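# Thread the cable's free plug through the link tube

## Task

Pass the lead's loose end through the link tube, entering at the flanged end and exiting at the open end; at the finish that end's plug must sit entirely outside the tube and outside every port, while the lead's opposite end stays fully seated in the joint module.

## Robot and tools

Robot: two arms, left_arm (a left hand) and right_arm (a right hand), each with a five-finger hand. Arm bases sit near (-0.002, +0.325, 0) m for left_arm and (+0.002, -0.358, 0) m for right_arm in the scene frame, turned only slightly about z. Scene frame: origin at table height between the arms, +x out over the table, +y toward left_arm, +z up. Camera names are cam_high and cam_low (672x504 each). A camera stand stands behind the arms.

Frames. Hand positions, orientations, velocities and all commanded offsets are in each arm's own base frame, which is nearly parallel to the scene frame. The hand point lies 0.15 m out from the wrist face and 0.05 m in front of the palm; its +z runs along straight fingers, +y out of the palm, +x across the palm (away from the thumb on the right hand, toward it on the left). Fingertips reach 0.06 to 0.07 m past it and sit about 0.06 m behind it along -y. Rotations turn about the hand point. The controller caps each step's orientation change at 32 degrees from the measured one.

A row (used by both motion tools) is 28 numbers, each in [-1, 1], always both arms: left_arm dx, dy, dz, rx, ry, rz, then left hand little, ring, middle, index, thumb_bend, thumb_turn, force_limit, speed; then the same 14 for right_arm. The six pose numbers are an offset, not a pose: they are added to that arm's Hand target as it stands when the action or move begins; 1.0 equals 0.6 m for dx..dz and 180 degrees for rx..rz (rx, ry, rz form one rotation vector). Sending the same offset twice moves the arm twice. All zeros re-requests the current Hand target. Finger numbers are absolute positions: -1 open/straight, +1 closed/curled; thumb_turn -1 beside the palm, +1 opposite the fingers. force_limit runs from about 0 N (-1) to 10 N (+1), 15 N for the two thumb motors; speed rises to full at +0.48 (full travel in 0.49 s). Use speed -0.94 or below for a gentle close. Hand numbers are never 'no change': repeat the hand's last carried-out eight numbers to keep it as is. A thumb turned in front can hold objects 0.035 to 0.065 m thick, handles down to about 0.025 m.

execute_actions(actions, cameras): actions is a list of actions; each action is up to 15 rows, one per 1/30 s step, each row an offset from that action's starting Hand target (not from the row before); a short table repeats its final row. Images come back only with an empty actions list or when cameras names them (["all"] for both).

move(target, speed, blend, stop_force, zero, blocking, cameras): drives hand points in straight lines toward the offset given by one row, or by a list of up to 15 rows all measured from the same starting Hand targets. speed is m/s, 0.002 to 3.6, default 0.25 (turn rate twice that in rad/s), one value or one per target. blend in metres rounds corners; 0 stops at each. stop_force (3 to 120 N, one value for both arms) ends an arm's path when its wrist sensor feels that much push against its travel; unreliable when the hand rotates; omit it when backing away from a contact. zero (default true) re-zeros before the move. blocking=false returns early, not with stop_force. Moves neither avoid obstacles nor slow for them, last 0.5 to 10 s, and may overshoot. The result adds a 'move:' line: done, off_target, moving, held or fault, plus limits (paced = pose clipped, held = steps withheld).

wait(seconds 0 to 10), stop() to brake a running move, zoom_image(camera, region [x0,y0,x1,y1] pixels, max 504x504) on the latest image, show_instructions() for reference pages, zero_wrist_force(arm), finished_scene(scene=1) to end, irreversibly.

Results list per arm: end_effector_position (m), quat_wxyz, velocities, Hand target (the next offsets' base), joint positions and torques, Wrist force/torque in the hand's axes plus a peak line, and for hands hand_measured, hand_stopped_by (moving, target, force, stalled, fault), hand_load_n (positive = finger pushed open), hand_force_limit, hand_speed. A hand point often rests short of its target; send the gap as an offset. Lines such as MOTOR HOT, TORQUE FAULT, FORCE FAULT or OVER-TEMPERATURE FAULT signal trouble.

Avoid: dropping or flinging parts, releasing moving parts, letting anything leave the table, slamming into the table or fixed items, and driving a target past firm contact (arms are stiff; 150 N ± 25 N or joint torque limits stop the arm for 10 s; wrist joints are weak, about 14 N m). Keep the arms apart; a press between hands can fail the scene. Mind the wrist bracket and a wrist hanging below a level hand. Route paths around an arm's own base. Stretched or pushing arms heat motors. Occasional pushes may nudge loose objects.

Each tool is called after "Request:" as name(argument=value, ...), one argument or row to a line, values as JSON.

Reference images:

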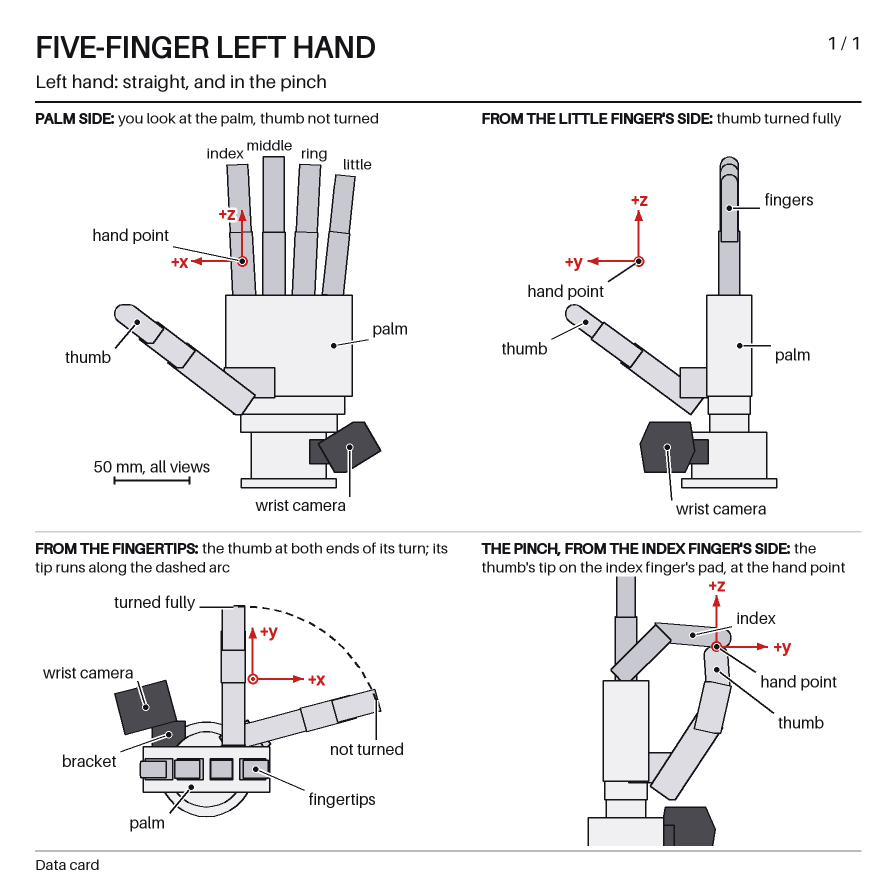

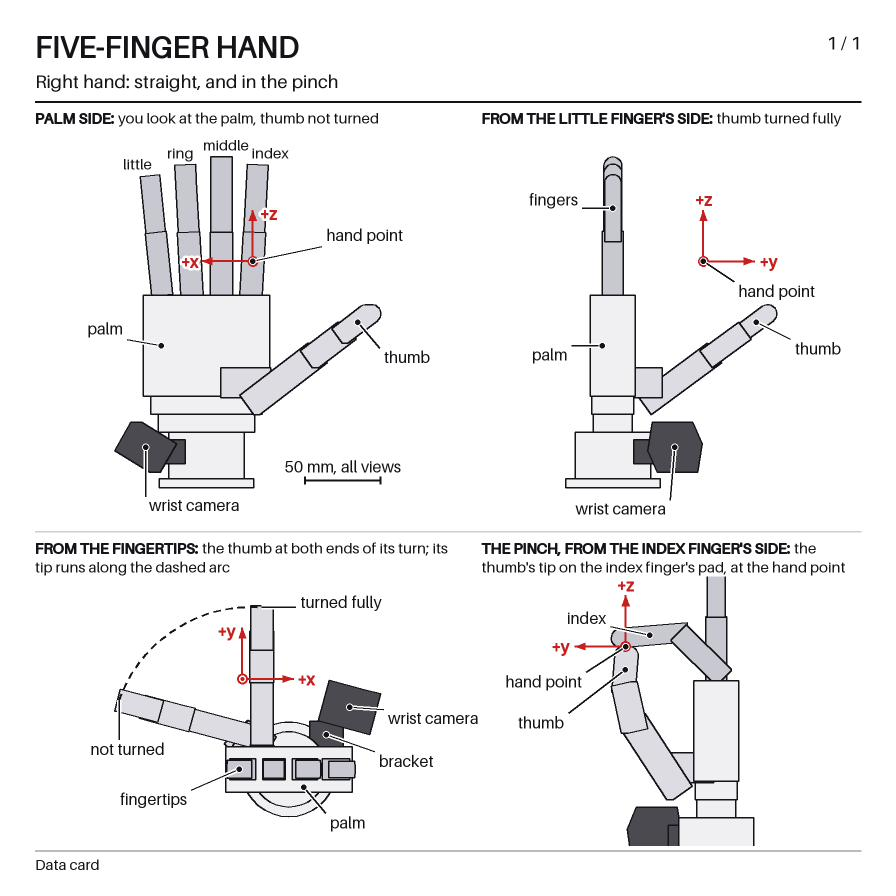

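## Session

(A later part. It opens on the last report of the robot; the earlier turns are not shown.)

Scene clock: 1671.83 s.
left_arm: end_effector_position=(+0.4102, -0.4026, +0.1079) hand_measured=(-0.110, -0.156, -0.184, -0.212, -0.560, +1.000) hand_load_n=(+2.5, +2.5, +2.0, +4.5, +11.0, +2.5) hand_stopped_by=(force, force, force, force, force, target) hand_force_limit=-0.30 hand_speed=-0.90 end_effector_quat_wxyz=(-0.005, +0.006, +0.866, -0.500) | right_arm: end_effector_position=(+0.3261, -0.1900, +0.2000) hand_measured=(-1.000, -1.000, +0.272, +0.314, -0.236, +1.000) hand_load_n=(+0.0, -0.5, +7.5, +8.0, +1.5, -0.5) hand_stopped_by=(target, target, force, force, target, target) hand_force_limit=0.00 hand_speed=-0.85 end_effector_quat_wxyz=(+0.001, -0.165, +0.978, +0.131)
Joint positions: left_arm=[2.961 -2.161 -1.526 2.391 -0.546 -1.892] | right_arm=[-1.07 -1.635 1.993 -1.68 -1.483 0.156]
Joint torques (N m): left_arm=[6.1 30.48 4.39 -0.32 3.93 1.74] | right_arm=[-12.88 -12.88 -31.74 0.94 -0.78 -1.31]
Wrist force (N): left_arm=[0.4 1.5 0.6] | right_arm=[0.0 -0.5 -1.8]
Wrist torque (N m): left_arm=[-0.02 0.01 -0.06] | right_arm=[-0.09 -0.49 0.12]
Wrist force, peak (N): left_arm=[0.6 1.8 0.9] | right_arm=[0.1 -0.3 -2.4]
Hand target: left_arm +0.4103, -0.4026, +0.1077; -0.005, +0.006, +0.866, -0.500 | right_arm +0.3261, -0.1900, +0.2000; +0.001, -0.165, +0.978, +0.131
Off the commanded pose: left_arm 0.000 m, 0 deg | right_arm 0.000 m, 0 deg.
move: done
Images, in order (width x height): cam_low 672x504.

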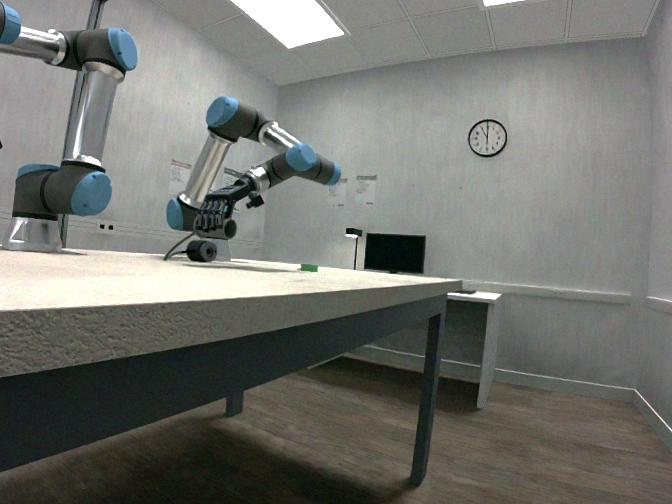

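Request:
move(
  target=[0.005,0,-0.07,0,0,0,0.5,0.5,0.5,0.5,0.4,1,-0.3,-0.9,0,0,0,0,0,0,-1,-1,0.61,0.61,-0.235,1,0.0,-0.85],
  speed=0.03,
  cameras=["cam_low","cam_high"],
)

Request:
zoom_image(
  camera="cam_low",
  region=[155, 185, 255, 275],
)

Request:
zoom_image(
  camera="cam_high",
  region=[240, 140, 360, 240],
)

Scene clock: 1677.57 s.
left_arm: end_effector_position=(+0.4132, -0.4026, +0.0659) hand_measured=(-0.110, -0.156, -0.184, -0.212, -0.560, +1.000) hand_load_n=(+2.5, +2.5, +2.0, +4.5, +11.0, +2.5) hand_stopped_by=(force, force, force, force, force, target) hand_force_limit=-0.30 hand_speed=-0.90 end_effector_quat_wxyz=(-0.005, +0.006, +0.866, -0.500) | right_arm: end_effector_position=(+0.3261, -0.1900, +0.2000) hand_measured=(-1.000, -1.000, +0.272, +0.314, -0.236, +1.000) hand_load_n=(+0.0, +0.0, +7.5, +8.0, +1.5, -0.5) hand_stopped_by=(target, target, force, force, target, target) hand_force_limit=0.00 hand_speed=-0.85 end_effector_quat_wxyz=(+0.001, -0.165, +0.978, +0.131)
Joint positions: left_arm=[2.963 -2.222 -1.548 2.472 -0.545 -1.89] | right_arm=[-1.07 -1.635 1.993 -1.68 -1.483 0.156]
Joint torques (N m): left_arm=[5.98 33.66 4 -0.13 3.88 1.23] | right_arm=[-12.6 -12.58 -31.42 0.86 -0.74 -1.38]
Wrist force (N): left_arm=[-0.1 0.5 -0.1] | right_arm=[0.0 -0.4 -2.3]
Wrist torque (N m): left_arm=[-0.08 0.01 -0.04] | right_arm=[-0.04 -0.48 0.12]
Wrist force, peak (N): left_arm=[0.6 1.5 0.7] | right_arm=[0.0 -0.5 -2.4]
Hand target: left_arm +0.4133, -0.4026, +0.0657; -0.005, +0.006, +0.866, -0.500 | right_arm +0.3261, -0.1900, +0.2000; +0.001, -0.165, +0.978, +0.131
Off the commanded pose: left_arm 0.000 m, 0 deg | right_arm 0.000 m, 0 deg.
move: done

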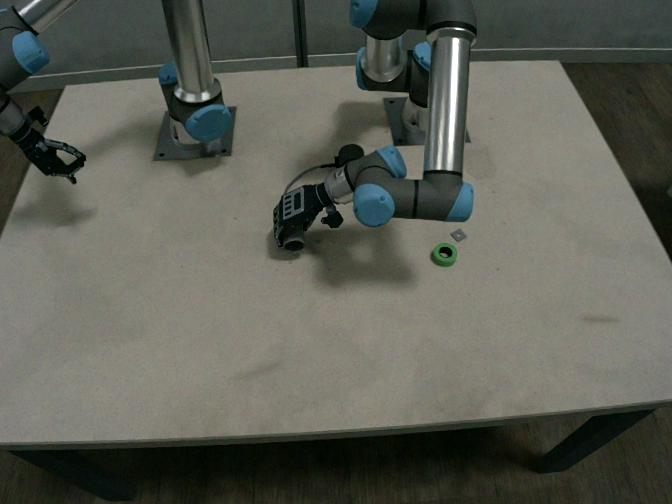

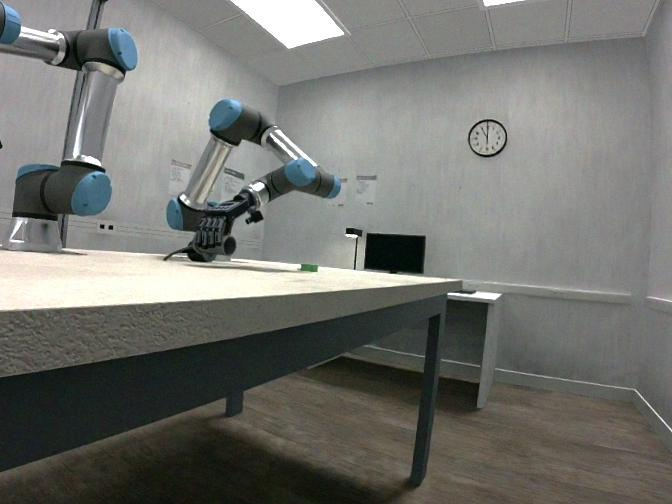

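Scaled by 5.040 from the camera's 672x504 image, which has a finer 960x720 frame.

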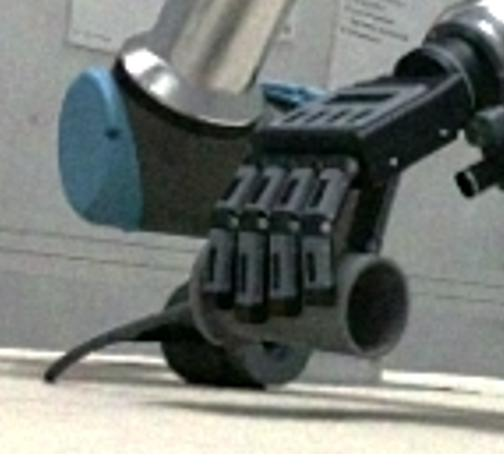

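Scaled by 4.200 from the camera's 672x504 image, which has a finer 960x720 frame.

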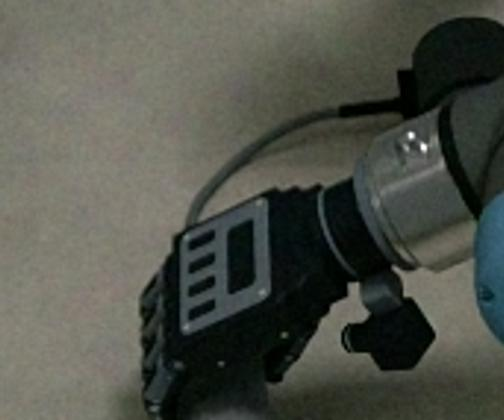

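Request:
move(
  target=[-0.042,0,0,0,0,0,0.5,0.5,0.5,0.5,0.4,1,-0.3,-0.9,0,0,0,0,0,0,-1,-1,0.61,0.61,-0.235,1,0.0,-0.85],
  speed=0.03,
  stop_force=5,
  cameras=["cam_low","cam_high"],
)

Request:
zoom_image(
  camera="cam_low",
  region=[155, 185, 255, 275],
)

Request:
zoom_image(
  camera="cam_high",
  region=[240, 140, 360, 260],
)

Scene clock: 1684.70 s.
left_arm: end_effector_position=(+0.3881, -0.4026, +0.0657) hand_measured=(-0.110, -0.156, -0.184, -0.212, -0.560, +1.000) hand_load_n=(+2.5, +2.5, +2.0, +4.5, +11.0, +2.0) hand_stopped_by=(force, force, force, force, force, target) hand_force_limit=-0.30 hand_speed=-0.90 end_effector_quat_wxyz=(-0.005, +0.006, +0.866, -0.500) | right_arm: end_effector_position=(+0.3261, -0.1900, +0.2000) hand_measured=(-1.000, -1.000, +0.272, +0.314, -0.236, +1.000) hand_load_n=(+0.0, +0.0, +7.5, +8.0, +1.5, -0.5) hand_stopped_by=(target, target, force, force, target, target) hand_force_limit=0.00 hand_speed=-0.85 end_effector_quat_wxyz=(+0.001, -0.165, +0.978, +0.131)
Joint positions: left_arm=[2.953 -2.175 -1.628 2.521 -0.548 -1.908] | right_arm=[-1.07 -1.635 1.993 -1.68 -1.483 0.156]
Joint torques (N m): left_arm=[-8.93 46.7 2.98 -0.06 -0.59 -1.99] | right_arm=[-12.47 -12.66 -31.78 0.8 -0.81 -1.25]
Wrist force (N): left_arm=[0.3 1.4 0.7] | right_arm=[0.1 -0.4 -2.1]
Wrist torque (N m): left_arm=[-0.06 0.04 0.04] | right_arm=[-0.04 -0.49 0.13]
Wrist force, peak (N): left_arm=[0.3 1.5 1.0] | right_arm=[0.0 -0.5 -2.4]
Hand target: left_arm +0.3881, -0.4026, +0.0657; -0.005, +0.006, +0.866, -0.500 | right_arm +0.3261, -0.1900, +0.2000; +0.001, -0.165, +0.978, +0.131
Off the commanded pose: left_arm 0.000 m, 0 deg | right_arm 0.000 m, 0 deg.
move: done

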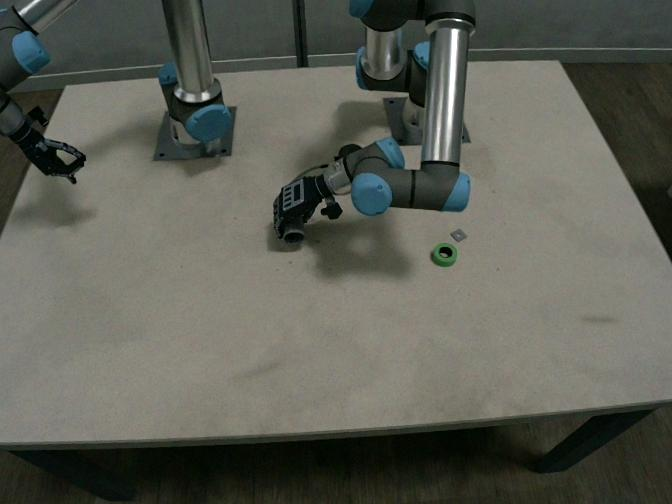

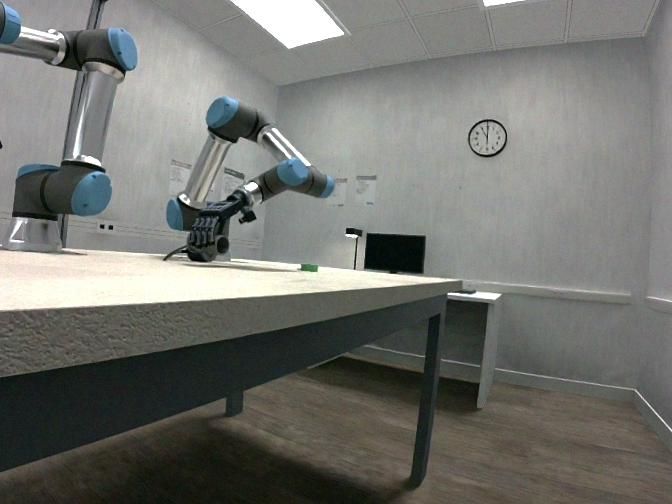

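Scaled by 5.040 from the camera's 672x504 image, which has a finer 960x720 frame.

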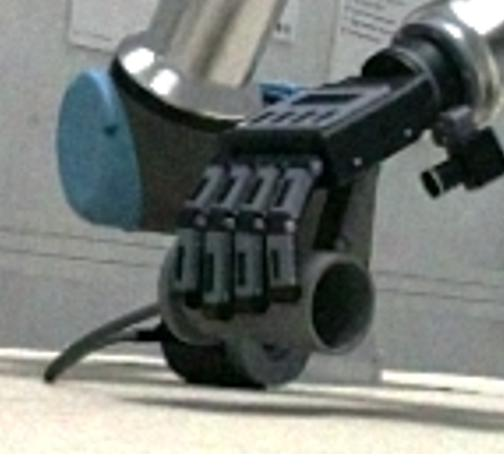

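Scaled by 4.200 from the camera's 672x504 image, which has a finer 960x720 frame.

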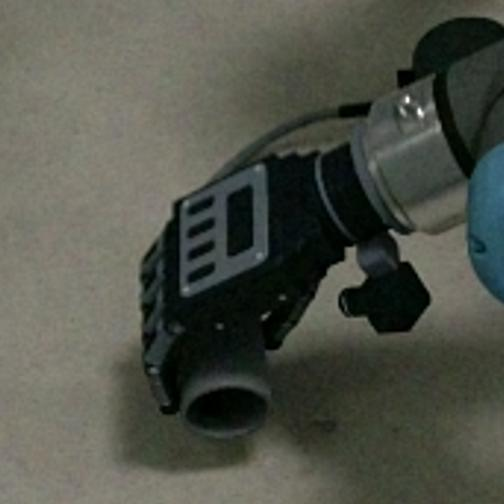

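Request:
move(
  target=[-0.0533,-0.0262,-0.0133,0,0,-0.0444,0.5,0.5,0.5,0.5,0.4,1,-0.3,-0.9,0,0,0,0,0,0,-1,-1,0.61,0.61,-0.235,1,0.0,-0.85],
  speed=0.03,
  cameras=["cam_low","cam_high"],
)

Request:
zoom_image(
  camera="cam_low",
  region=[155, 185, 255, 275],
)

Request:
zoom_image(
  camera="cam_high",
  region=[240, 140, 360, 260],
)

Scene clock: 1701.97 s.
left_arm: end_effector_position=(+0.3561, -0.4183, +0.0577) hand_measured=(-0.110, -0.156, -0.184, -0.212, -0.560, +1.000) hand_load_n=(+2.5, +2.5, +2.0, +4.5, +11.0, +2.5) hand_stopped_by=(force, force, force, force, force, target) hand_force_limit=-0.30 hand_speed=-0.90 end_effector_quat_wxyz=(-0.040, +0.066, +0.863, -0.499) | right_arm: end_effector_position=(+0.3261, -0.1900, +0.2000) hand_measured=(-1.000, -1.000, +0.272, +0.314, -0.236, +1.000) hand_load_n=(+0.0, +0.0, +7.5, +8.0, +1.5, -0.5) hand_stopped_by=(target, target, force, force, target, target) hand_force_limit=0.00 hand_speed=-0.85 end_effector_quat_wxyz=(+0.001, -0.165, +0.978, +0.131)
Joint positions: left_arm=[2.902 -2.223 -1.614 2.409 -0.529 -1.739] | right_arm=[-1.07 -1.635 1.993 -1.68 -1.483 0.156]
Joint torques (N m): left_arm=[-8.49 32.64 23.11 -3.75 4.03 1.97] | right_arm=[-12.75 -12.88 -31.78 0.85 -0.7 -1.18]
Wrist force (N): left_arm=[0.3 0.3 0.0] | right_arm=[0.0 -0.4 -2.3]
Wrist torque (N m): left_arm=[-0.09 -0.03 -0.10] | right_arm=[-0.04 -0.48 0.13]
Wrist force, peak (N): left_arm=[0.5 1.6 1.1] | right_arm=[-0.2 -0.4 -2.4]
Hand target: left_arm +0.3561, -0.4183, +0.0577; -0.040, +0.066, +0.863, -0.499 | right_arm +0.3261, -0.1900, +0.2000; +0.001, -0.165, +0.978, +0.131
Off the commanded pose: left_arm 0.000 m, 0 deg | right_arm 0.000 m, 0 deg.
move: done

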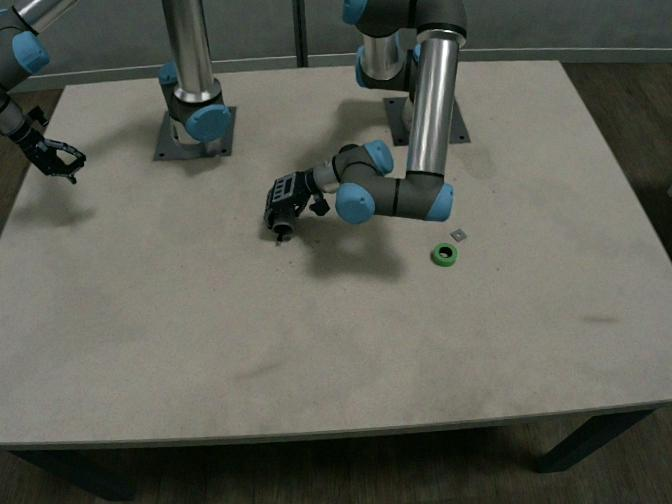

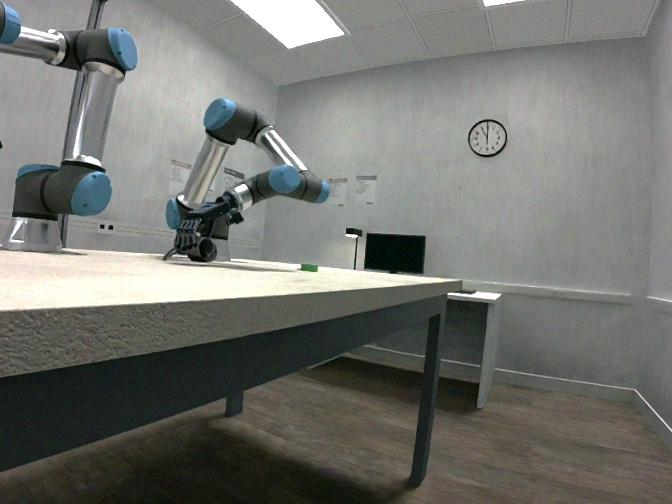

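Scaled by 5.040 from the camera's 672x504 image, which has a finer 960x720 frame.

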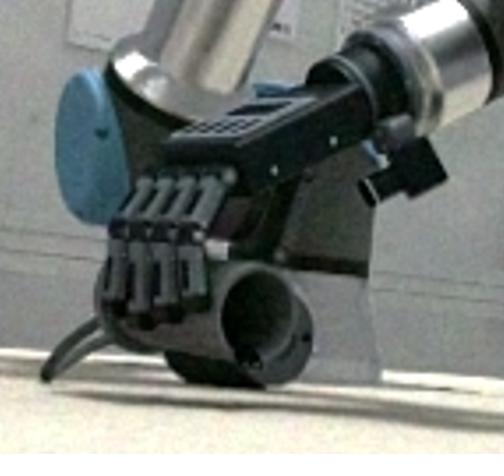

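Scaled by 4.200 from the camera's 672x504 image, which has a finer 960x720 frame.

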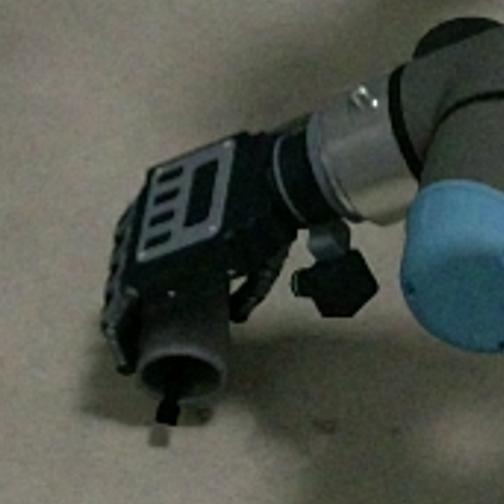

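Request:
move(
  target=[-0.0712,-0.0208,-0.0083,0,0,-0.0556,0.5,0.5,0.5,0.5,0.4,1,-0.3,-0.9,0,0,0,0,0,0,-1,-1,0.61,0.61,-0.235,1,0.0,-0.85],
  speed=0.03,
  cameras=["cam_low","cam_high"],
)

Request:
zoom_image(
  camera="cam_low",
  region=[155, 185, 255, 275],
)

Request:
zoom_image(
  camera="cam_high",
  region=[240, 140, 360, 260],
)

Scene clock: 1715.43 s.
left_arm: end_effector_position=(+0.3134, -0.4308, +0.0527) hand_measured=(-0.110, -0.156, -0.184, -0.212, -0.560, +1.000) hand_load_n=(+2.5, +2.5, +2.0, +4.0, +11.0, +2.5) hand_stopped_by=(force, force, force, force, force, target) hand_force_limit=-0.30 hand_speed=-0.90 end_effector_quat_wxyz=(-0.083, +0.141, +0.854, -0.493) | right_arm: end_effector_position=(+0.3261, -0.1900, +0.2000) hand_measured=(-1.000, -1.000, +0.272, +0.314, -0.236, +1.000) hand_load_n=(+0.0, +0.0, +7.5, +8.0, +1.5, -0.5) hand_stopped_by=(target, target, force, force, target, target) hand_force_limit=0.00 hand_speed=-0.85 end_effector_quat_wxyz=(+0.001, -0.165, +0.978, +0.131)
Joint positions: left_arm=[2.842 -2.268 -1.612 2.255 -0.524 -1.512] | right_arm=[-1.07 -1.635 1.993 -1.68 -1.483 0.156]
Joint torques (N m): left_arm=[-8.43 32.77 21.6 -4.29 -0.49 1.69] | right_arm=[-12.23 -12.85 -31.82 0.73 -0.67 -1.09]
Wrist force (N): left_arm=[0.4 1.2 0.1] | right_arm=[0.2 -0.5 -2.1]
Wrist torque (N m): left_arm=[-0.01 -0.07 -0.16] | right_arm=[-0.07 -0.51 0.14]
Wrist force, peak (N): left_arm=[0.6 1.7 0.9] | right_arm=[-0.1 -0.4 -2.4]
Hand target: left_arm +0.3134, -0.4308, +0.0527; -0.083, +0.142, +0.854, -0.493 | right_arm +0.3261, -0.1900, +0.2000; +0.001, -0.165, +0.978, +0.131
Off the commanded pose: left_arm 0.000 m, 0 deg | right_arm 0.000 m, 0 deg.
move: done

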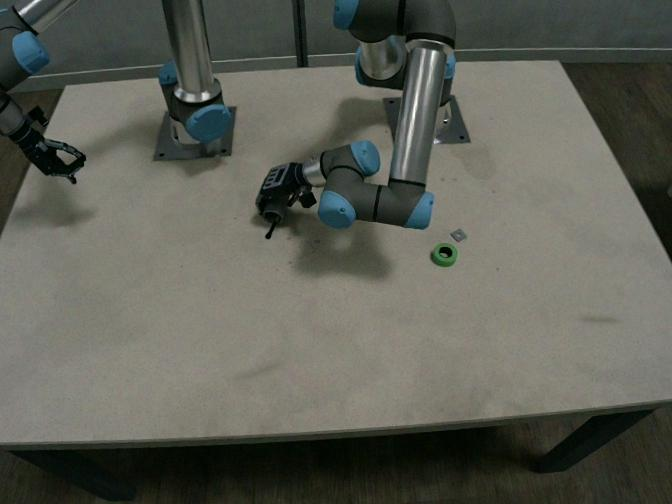

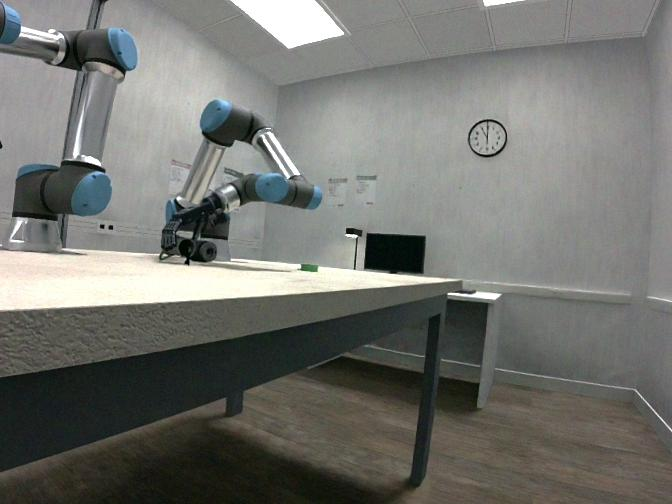

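Scaled by 5.040 from the camera's 672x504 image, which has a finer 960x720 frame.

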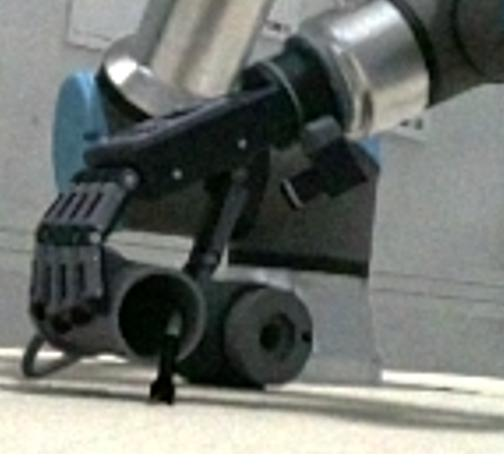

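Scaled by 4.200 from the camera's 672x504 image, which has a finer 960x720 frame.

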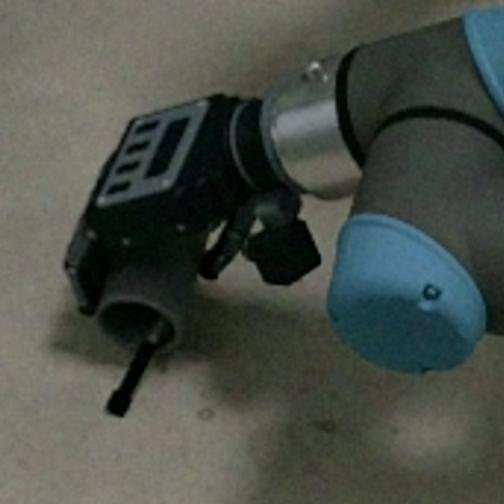

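Request:
move(
  target=[-0.035,0.0108,-0.0067,0,0,0,0.5,0.5,0.5,0.5,0.4,1,-0.3,-0.9,0,0,0,0,0,0,-1,-1,0.61,0.61,-0.235,1,0.0,-0.85],
  speed=0.03,
  cameras=["cam_low","cam_high"],
)

Request:
zoom_image(
  camera="cam_low",
  region=[145, 185, 245, 275],
)

Request:
zoom_image(
  camera="cam_high",
  region=[240, 140, 320, 240],
)

Scene clock: 1723.27 s.
left_arm: end_effector_position=(+0.2924, -0.4244, +0.0487) hand_measured=(-0.110, -0.156, -0.184, -0.212, -0.560, +1.000) hand_load_n=(+2.5, +2.5, +2.0, +4.5, +11.0, +2.5) hand_stopped_by=(force, force, force, force, force, target) hand_force_limit=-0.30 hand_speed=-0.90 end_effector_quat_wxyz=(-0.083, +0.142, +0.854, -0.493) | right_arm: end_effector_position=(+0.3261, -0.1900, +0.2000) hand_measured=(-1.000, -1.000, +0.272, +0.314, -0.236, +1.000) hand_load_n=(+0.0, +0.0, +7.5, +8.0, +1.0, -0.5) hand_stopped_by=(target, target, force, force, target, target) hand_force_limit=0.00 hand_speed=-0.85 end_effector_quat_wxyz=(+0.001, -0.165, +0.978, +0.131)
Joint positions: left_arm=[2.842 -2.237 -1.686 2.298 -0.524 -1.511] | right_arm=[-1.07 -1.635 1.993 -1.68 -1.483 0.156]
Joint torques (N m): left_arm=[0.12 47.94 1.75 -0.89 0.03 -1.64] | right_arm=[-12.04 -12.61 -31.26 0.71 -0.73 -1.01]
Wrist force (N): left_arm=[0.4 1.3 0.8] | right_arm=[0.2 -0.4 -2.0]
Wrist torque (N m): left_arm=[-0.03 -0.06 -0.14] | right_arm=[-0.05 -0.51 0.13]
Wrist force, peak (N): left_arm=[0.5 1.8 0.7] | right_arm=[0.0 -0.6 -2.3]
Hand target: left_arm +0.2924, -0.4243, +0.0487; -0.083, +0.142, +0.854, -0.493 | right_arm +0.3261, -0.1900, +0.2000; +0.001, -0.165, +0.978, +0.131
Off the commanded pose: left_arm 0.000 m, 0 deg | right_arm 0.000 m, 0 deg.
move: done

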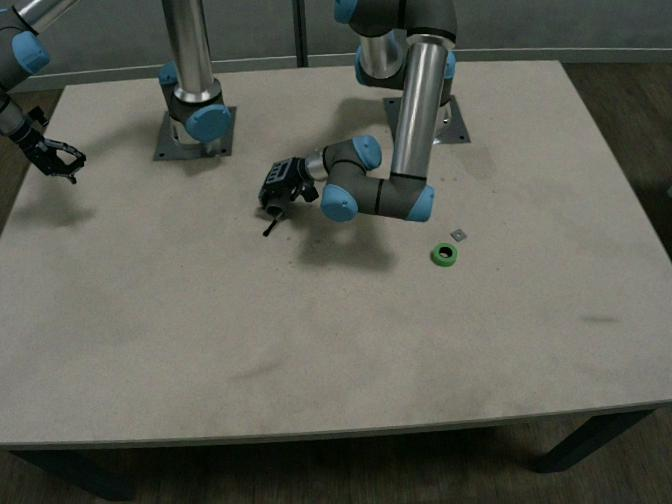

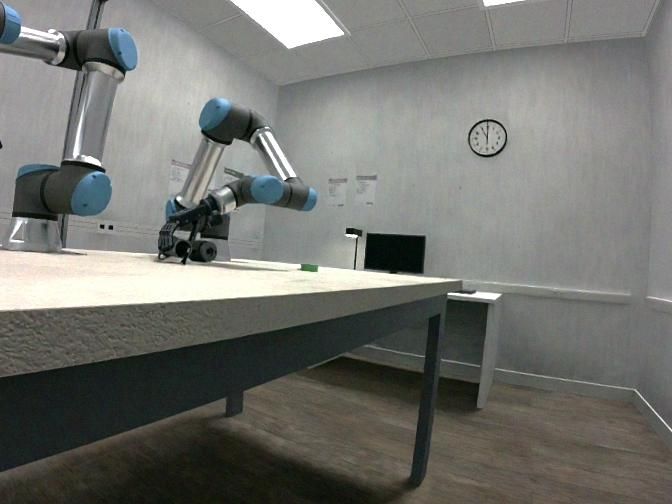

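Scaled by 5.040 from the camera's 672x504 image, which has a finer 960x720 frame.

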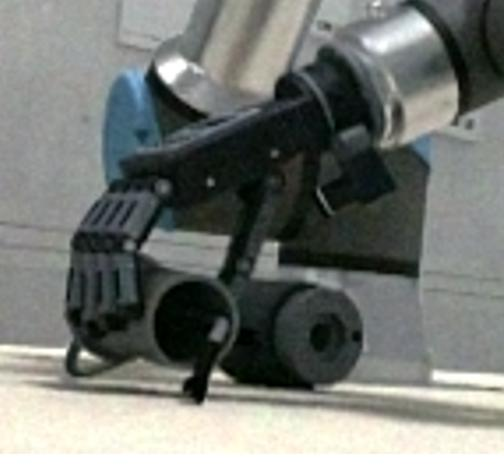

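Scaled by 5.040 from the camera's 672x504 image, which has a finer 960x720 frame.

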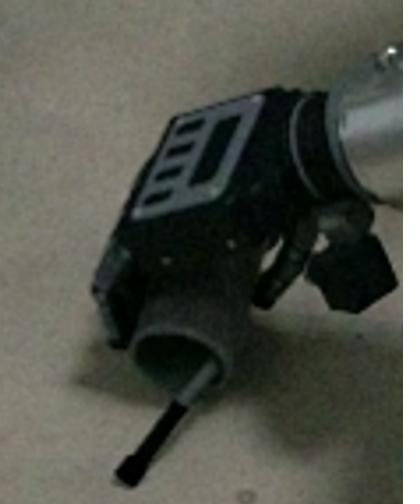

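Request:
move(
  target=[-0.0402,-0.0107,-0.01,0,0,-0.0833,0.5,0.5,0.5,0.5,0.4,1,-0.3,-0.9,0,0,0,0,0,0,-1,-1,0.61,0.61,-0.235,1,0.0,-0.85],
  speed=0.03,
  cameras=["cam_low","cam_high"],
)

Request:
zoom_image(
  camera="cam_low",
  region=[145, 185, 245, 275],
)

Request:
zoom_image(
  camera="cam_high",
  region=[240, 140, 320, 240],
)

Scene clock: 1737.30 s.
left_arm: end_effector_position=(+0.2683, -0.4307, +0.0427) hand_measured=(-0.110, -0.156, -0.184, -0.212, -0.560, +1.000) hand_load_n=(+2.5, +2.5, +2.0, +4.5, +11.0, +2.5) hand_stopped_by=(force, force, force, force, force, target) hand_force_limit=-0.30 hand_speed=-0.90 end_effector_quat_wxyz=(-0.147, +0.252, +0.829, -0.478) | right_arm: end_effector_position=(+0.3261, -0.1900, +0.2000) hand_measured=(-1.000, -1.000, +0.272, +0.314, -0.236, +1.000) hand_load_n=(+0.0, +0.0, +7.5, +8.0, +1.5, -0.5) hand_stopped_by=(target, target, force, force, target, target) hand_force_limit=0.00 hand_speed=-0.85 end_effector_quat_wxyz=(+0.001, -0.165, +0.978, +0.131)
Joint positions: left_arm=[2.78 -2.346 -1.602 1.999 -0.567 -1.134] | right_arm=[-1.07 -1.635 1.993 -1.68 -1.483 0.156]
Joint torques (N m): left_arm=[-8.41 35.22 20 -4.93 -0.54 2.17] | right_arm=[-12.53 -12.91 -31.43 0.74 -0.6 -0.82]
Wrist force (N): left_arm=[0.0 1.0 -0.5] | right_arm=[0.0 -0.4 -2.1]
Wrist torque (N m): left_arm=[0.03 -0.01 -0.13] | right_arm=[-0.06 -0.49 0.12]
Wrist force, peak (N): left_arm=[0.8 2.1 1.0] | right_arm=[0.0 -0.6 -2.5]
Hand target: left_arm +0.2682, -0.4307, +0.0427; -0.147, +0.252, +0.828, -0.478 | right_arm +0.3261, -0.1900, +0.2000; +0.001, -0.165, +0.978, +0.131
Off the commanded pose: left_arm 0.000 m, 0 deg | right_arm 0.000 m, 0 deg.
move: done

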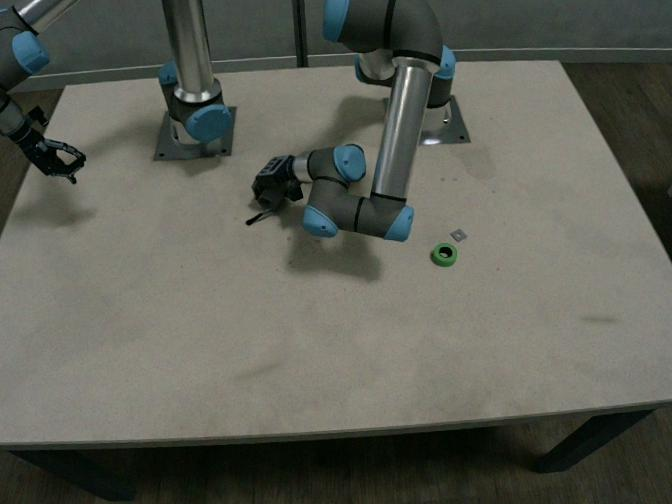

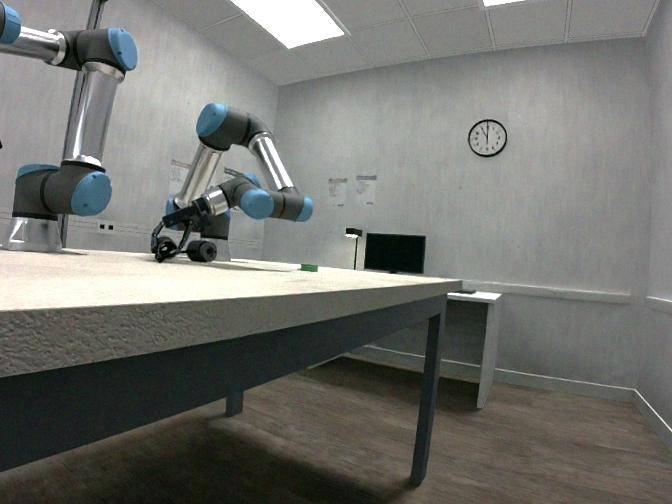

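Scaled by 5.040 from the camera's 672x504 image, which has a finer 960x720 frame.

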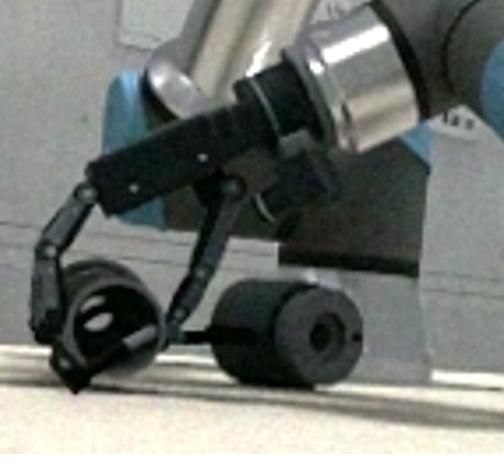

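Scaled by 5.040 from the camera's 672x504 image, which has a finer 960x720 frame.

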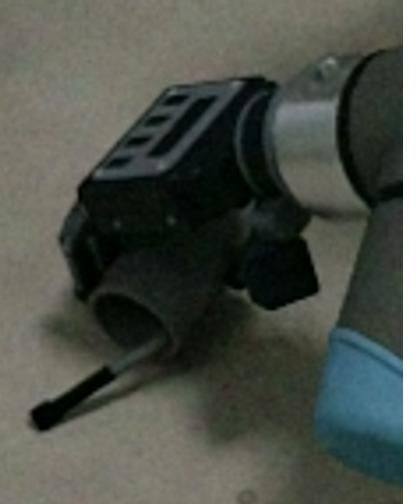

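Request:
move(
  target=[-0.02,0.0133,0,0,0,0,0.5,0.5,0.5,0.5,0.4,1,-0.3,-0.9,0,0,0,0,0,0,-1,-1,0.61,0.61,-0.235,1,0.0,-0.85],
  speed=0.03,
)

Request:
move(
  target=[0,0,-0.025,0,0,0,0.5,0.5,0.5,0.5,0.4,1,-0.3,-0.9,0,0,0,0,0,0,-1,-1,0.61,0.61,-0.235,1,0.0,-0.85],
  speed=0.015,
  stop_force=4,
  cameras=["cam_low","cam_high"],
)

Request:
zoom_image(
  camera="cam_low",
  region=[145, 185, 245, 275],
)

Request:
zoom_image(
  camera="cam_high",
  region=[240, 140, 320, 240],
)

Scene clock: 1744.97 s.
left_arm: end_effector_position=(+0.2563, -0.4228, +0.0427) hand_measured=(-0.110, -0.156, -0.184, -0.212, -0.560, +1.000) hand_load_n=(+2.5, +2.5, +2.0, +4.5, +11.5, +2.5) hand_stopped_by=(force, force, force, force, force, target) hand_force_limit=-0.30 hand_speed=-0.90 end_effector_quat_wxyz=(-0.147, +0.252, +0.828, -0.478) | right_arm: end_effector_position=(+0.3261, -0.1900, +0.2000) hand_measured=(-1.000, -1.000, +0.272, +0.314, -0.236, +1.000) hand_load_n=(+0.0, +0.0, +8.0, +8.0, +1.5, -0.5) hand_stopped_by=(target, target, force, force, target, target) hand_force_limit=0.00 hand_speed=-0.85 end_effector_quat_wxyz=(+0.001, -0.165, +0.978, +0.131)
Joint positions: left_arm=[2.787 -2.323 -1.653 2.018 -0.57 -1.121] | right_arm=[-1.07 -1.635 1.993 -1.68 -1.483 0.156]
Joint torques (N m): left_arm=[5.6 47.97 0.75 -0.82 -0.69 2.21] | right_arm=[-11.79 -12.49 -31.58 0.69 -0.55 -0.88]
Wrist force (N): left_arm=[0.3 1.0 -0.2] | right_arm=[0.1 -0.3 -2.1]
Wrist torque (N m): left_arm=[0.02 -0.04 -0.11] | right_arm=[-0.04 -0.50 0.14]
Wrist force, peak (N): left_arm=[0.5 1.9 0.7] | right_arm=[0.0 -0.5 -2.4]
Hand target: left_arm +0.2562, -0.4228, +0.0427; -0.147, +0.252, +0.828, -0.478 | right_arm +0.3261, -0.1900, +0.2000; +0.001, -0.165, +0.978, +0.131
Off the commanded pose: left_arm 0.000 m, 0 deg | right_arm 0.000 m, 0 deg.
move: done

Scene clock: 1746.57 s.
left_arm: end_effector_position=(+0.2562, -0.4227, +0.0354) hand_measured=(-0.110, -0.156, -0.184, -0.212, -0.560, +1.000) hand_load_n=(+2.5, +2.5, +2.0, +4.5, +11.0, +2.0) hand_stopped_by=(force, force, force, force, force, target) hand_force_limit=-0.30 hand_speed=-0.90 end_effector_quat_wxyz=(-0.147, +0.252, +0.828, -0.478) | right_arm: end_effector_position=(+0.3261, -0.1900, +0.2000) hand_measured=(-1.000, -1.000, +0.272, +0.314, -0.236, +1.000) hand_load_n=(+0.0, +0.0, +7.5, +8.0, +1.5, -0.5) hand_stopped_by=(target, target, force, force, target, target) hand_force_limit=0.00 hand_speed=-0.85 end_effector_quat_wxyz=(+0.001, -0.165, +0.978, +0.131)
Joint positions: left_arm=[2.787 -2.336 -1.655 2.031 -0.57 -1.121] | right_arm=[-1.07 -1.635 1.993 -1.68 -1.483 0.156]
Joint torques (N m): left_arm=[2.79 48.83 9.62 -4.44 -0.68 1.79] | right_arm=[-12.1 -12.5 -31.85 0.66 -0.55 -0.87]
Wrist force (N): left_arm=[0.4 1.8 0.4] | right_arm=[0.1 -0.3 -2.2]
Wrist torque (N m): left_arm=[0.03 -0.02 -0.11] | right_arm=[-0.03 -0.48 0.13]
Wrist force, peak (N): left_arm=[-1.3 -5.1 -3.6] | right_arm=[-0.1 -0.3 -2.3]
Hand target: left_arm +0.2562, -0.4227, +0.0354; -0.147, +0.252, +0.828, -0.478 (not the last commanded pose) | right_arm +0.3261, -0.1900, +0.2000; +0.001, -0.165, +0.978, +0.131
Off the commanded pose: left_arm 0.008 m, 0 deg | right_arm 0.000 m, 0 deg.
move: contact (left_arm)

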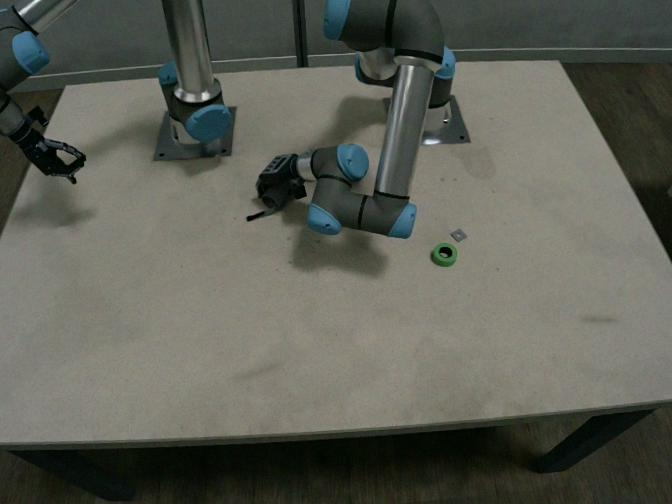

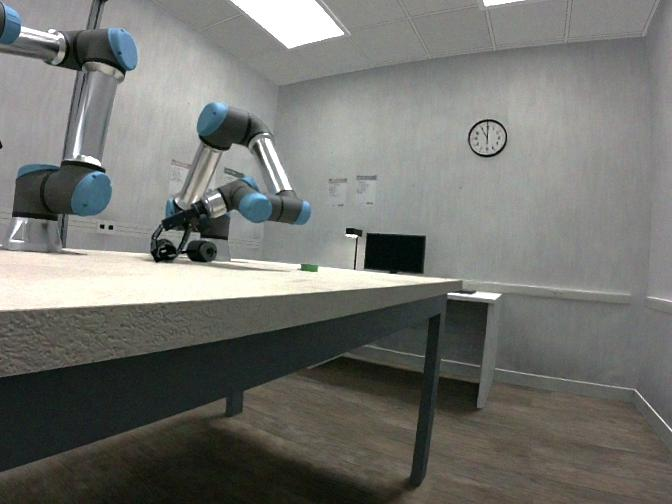

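Scaled by 5.040 from the camera's 672x504 image, which has a finer 960x720 frame.

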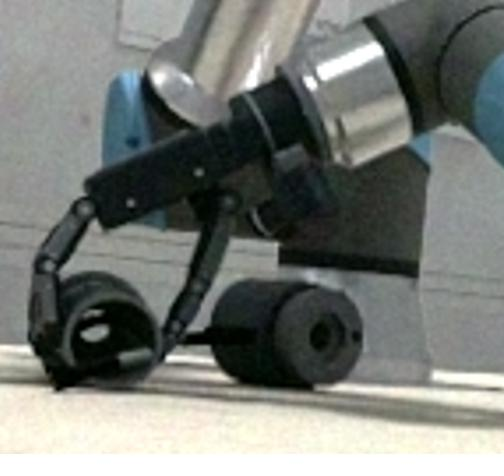

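Scaled by 5.040 from the camera's 672x504 image, which has a finer 960x720 frame.

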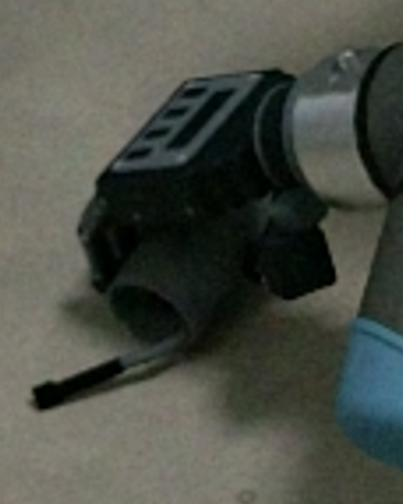

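Request:
move(
  target=[
    [0,0,0,0,0,0,-0.35,-0.35,-0.4,-0.4,-0.56,1,-0.3,-0.8,0,0,0,0,0,0,-1,-1,0.61,0.61,-0.235,1,0.0,-0.85],
    [0,0,0,0,0,0,-1,-1,-1,-1,-0.85,1,-0.3,-0.6,0,0,0,0,0,0,-1,-1,0.61,0.61,-0.235,1,0.0,-0.85],
  ],
  speed=0.03,
  cameras=["cam_low","cam_high"],
)

Request:
zoom_image(
  camera="cam_low",
  region=[145, 185, 245, 275],
)

Request:
zoom_image(
  camera="cam_high",
  region=[240, 140, 320, 240],
)

Scene clock: 1754.67 s.
left_arm: end_effector_position=(+0.2562, -0.4227, +0.0354) hand_measured=(-1.000, -1.000, -1.000, -1.000, -0.850, +1.000) hand_load_n=(+0.0, +0.0, +0.0, +0.0, +0.0, +0.0) hand_stopped_by=(target, target, target, target, target, target) hand_force_limit=-0.30 hand_speed=-0.60 end_effector_quat_wxyz=(-0.147, +0.252, +0.828, -0.478) | right_arm: end_effector_position=(+0.3261, -0.1900, +0.2000) hand_measured=(-1.000, -1.000, +0.272, +0.314, -0.236, +1.000) hand_load_n=(+0.0, +0.0, +7.5, +8.0, +1.5, -0.5) hand_stopped_by=(target, target, force, force, target, target) hand_force_limit=0.00 hand_speed=-0.85 end_effector_quat_wxyz=(+0.001, -0.165, +0.978, +0.131)
Joint positions: left_arm=[2.787 -2.336 -1.655 2.031 -0.57 -1.121] | right_arm=[-1.07 -1.635 1.993 -1.68 -1.483 0.156]
Joint torques (N m): left_arm=[-7.81 44.06 18.96 -0.44 0.13 0.83] | right_arm=[-11.52 -12.7 -31.73 0.64 -0.57 -0.87]
Wrist force (N): left_arm=[0.5 -0.3 -1.0] | right_arm=[-0.1 -0.5 -2.1]
Wrist torque (N m): left_arm=[0.00 -0.02 -0.09] | right_arm=[-0.06 -0.48 0.12]
Wrist force, peak (N): left_arm=[0.5 1.8 0.6] | right_arm=[0.1 -0.4 -2.4]
Hand target: left_arm +0.2562, -0.4227, +0.0354; -0.147, +0.252, +0.828, -0.478 | right_arm +0.3261, -0.1900, +0.2000; +0.001, -0.165, +0.978, +0.131
Off the commanded pose: left_arm 0.000 m, 0 deg | right_arm 0.000 m, 0 deg.
move: done

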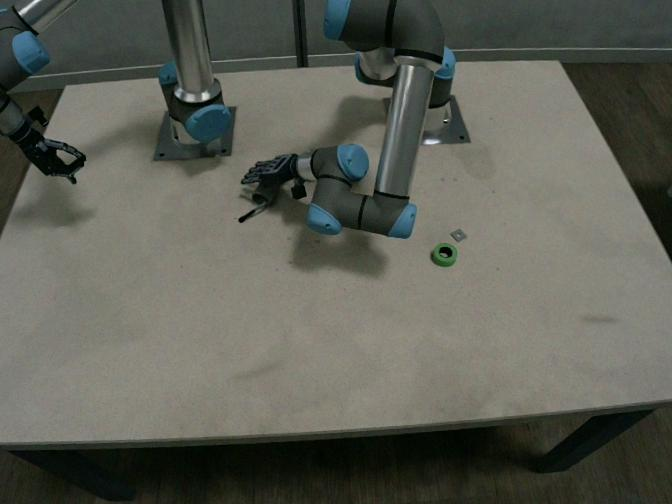

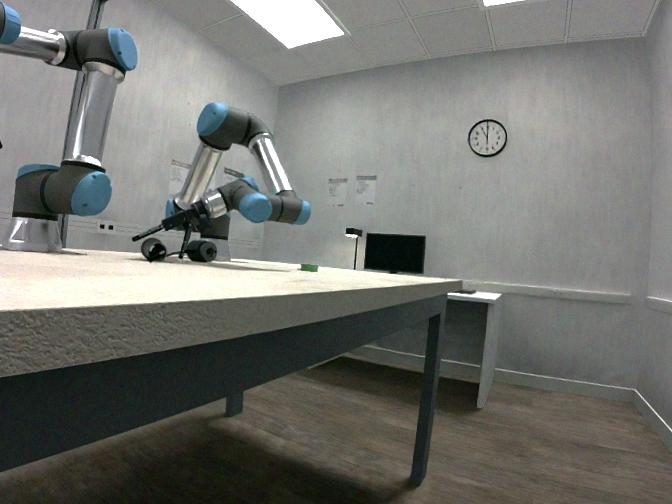

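Scaled by 5.040 from the camera's 672x504 image, which has a finer 960x720 frame.

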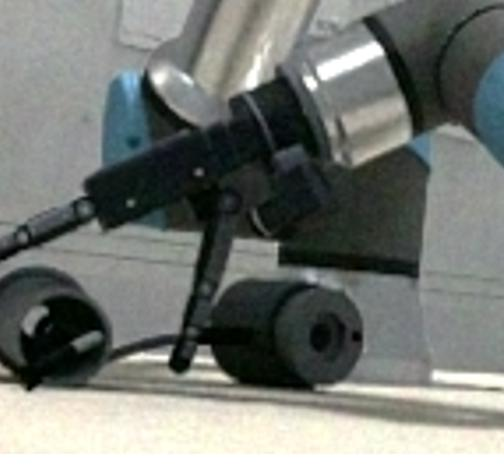

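Scaled by 5.040 from the camera's 672x504 image, which has a finer 960x720 frame.

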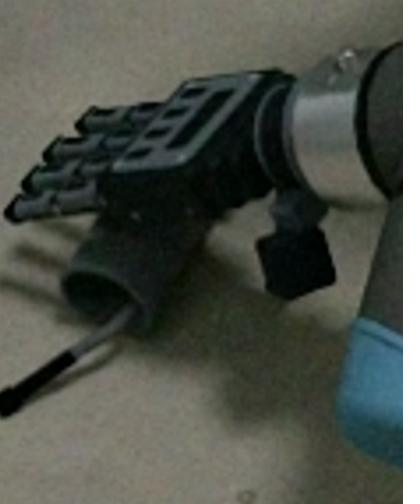

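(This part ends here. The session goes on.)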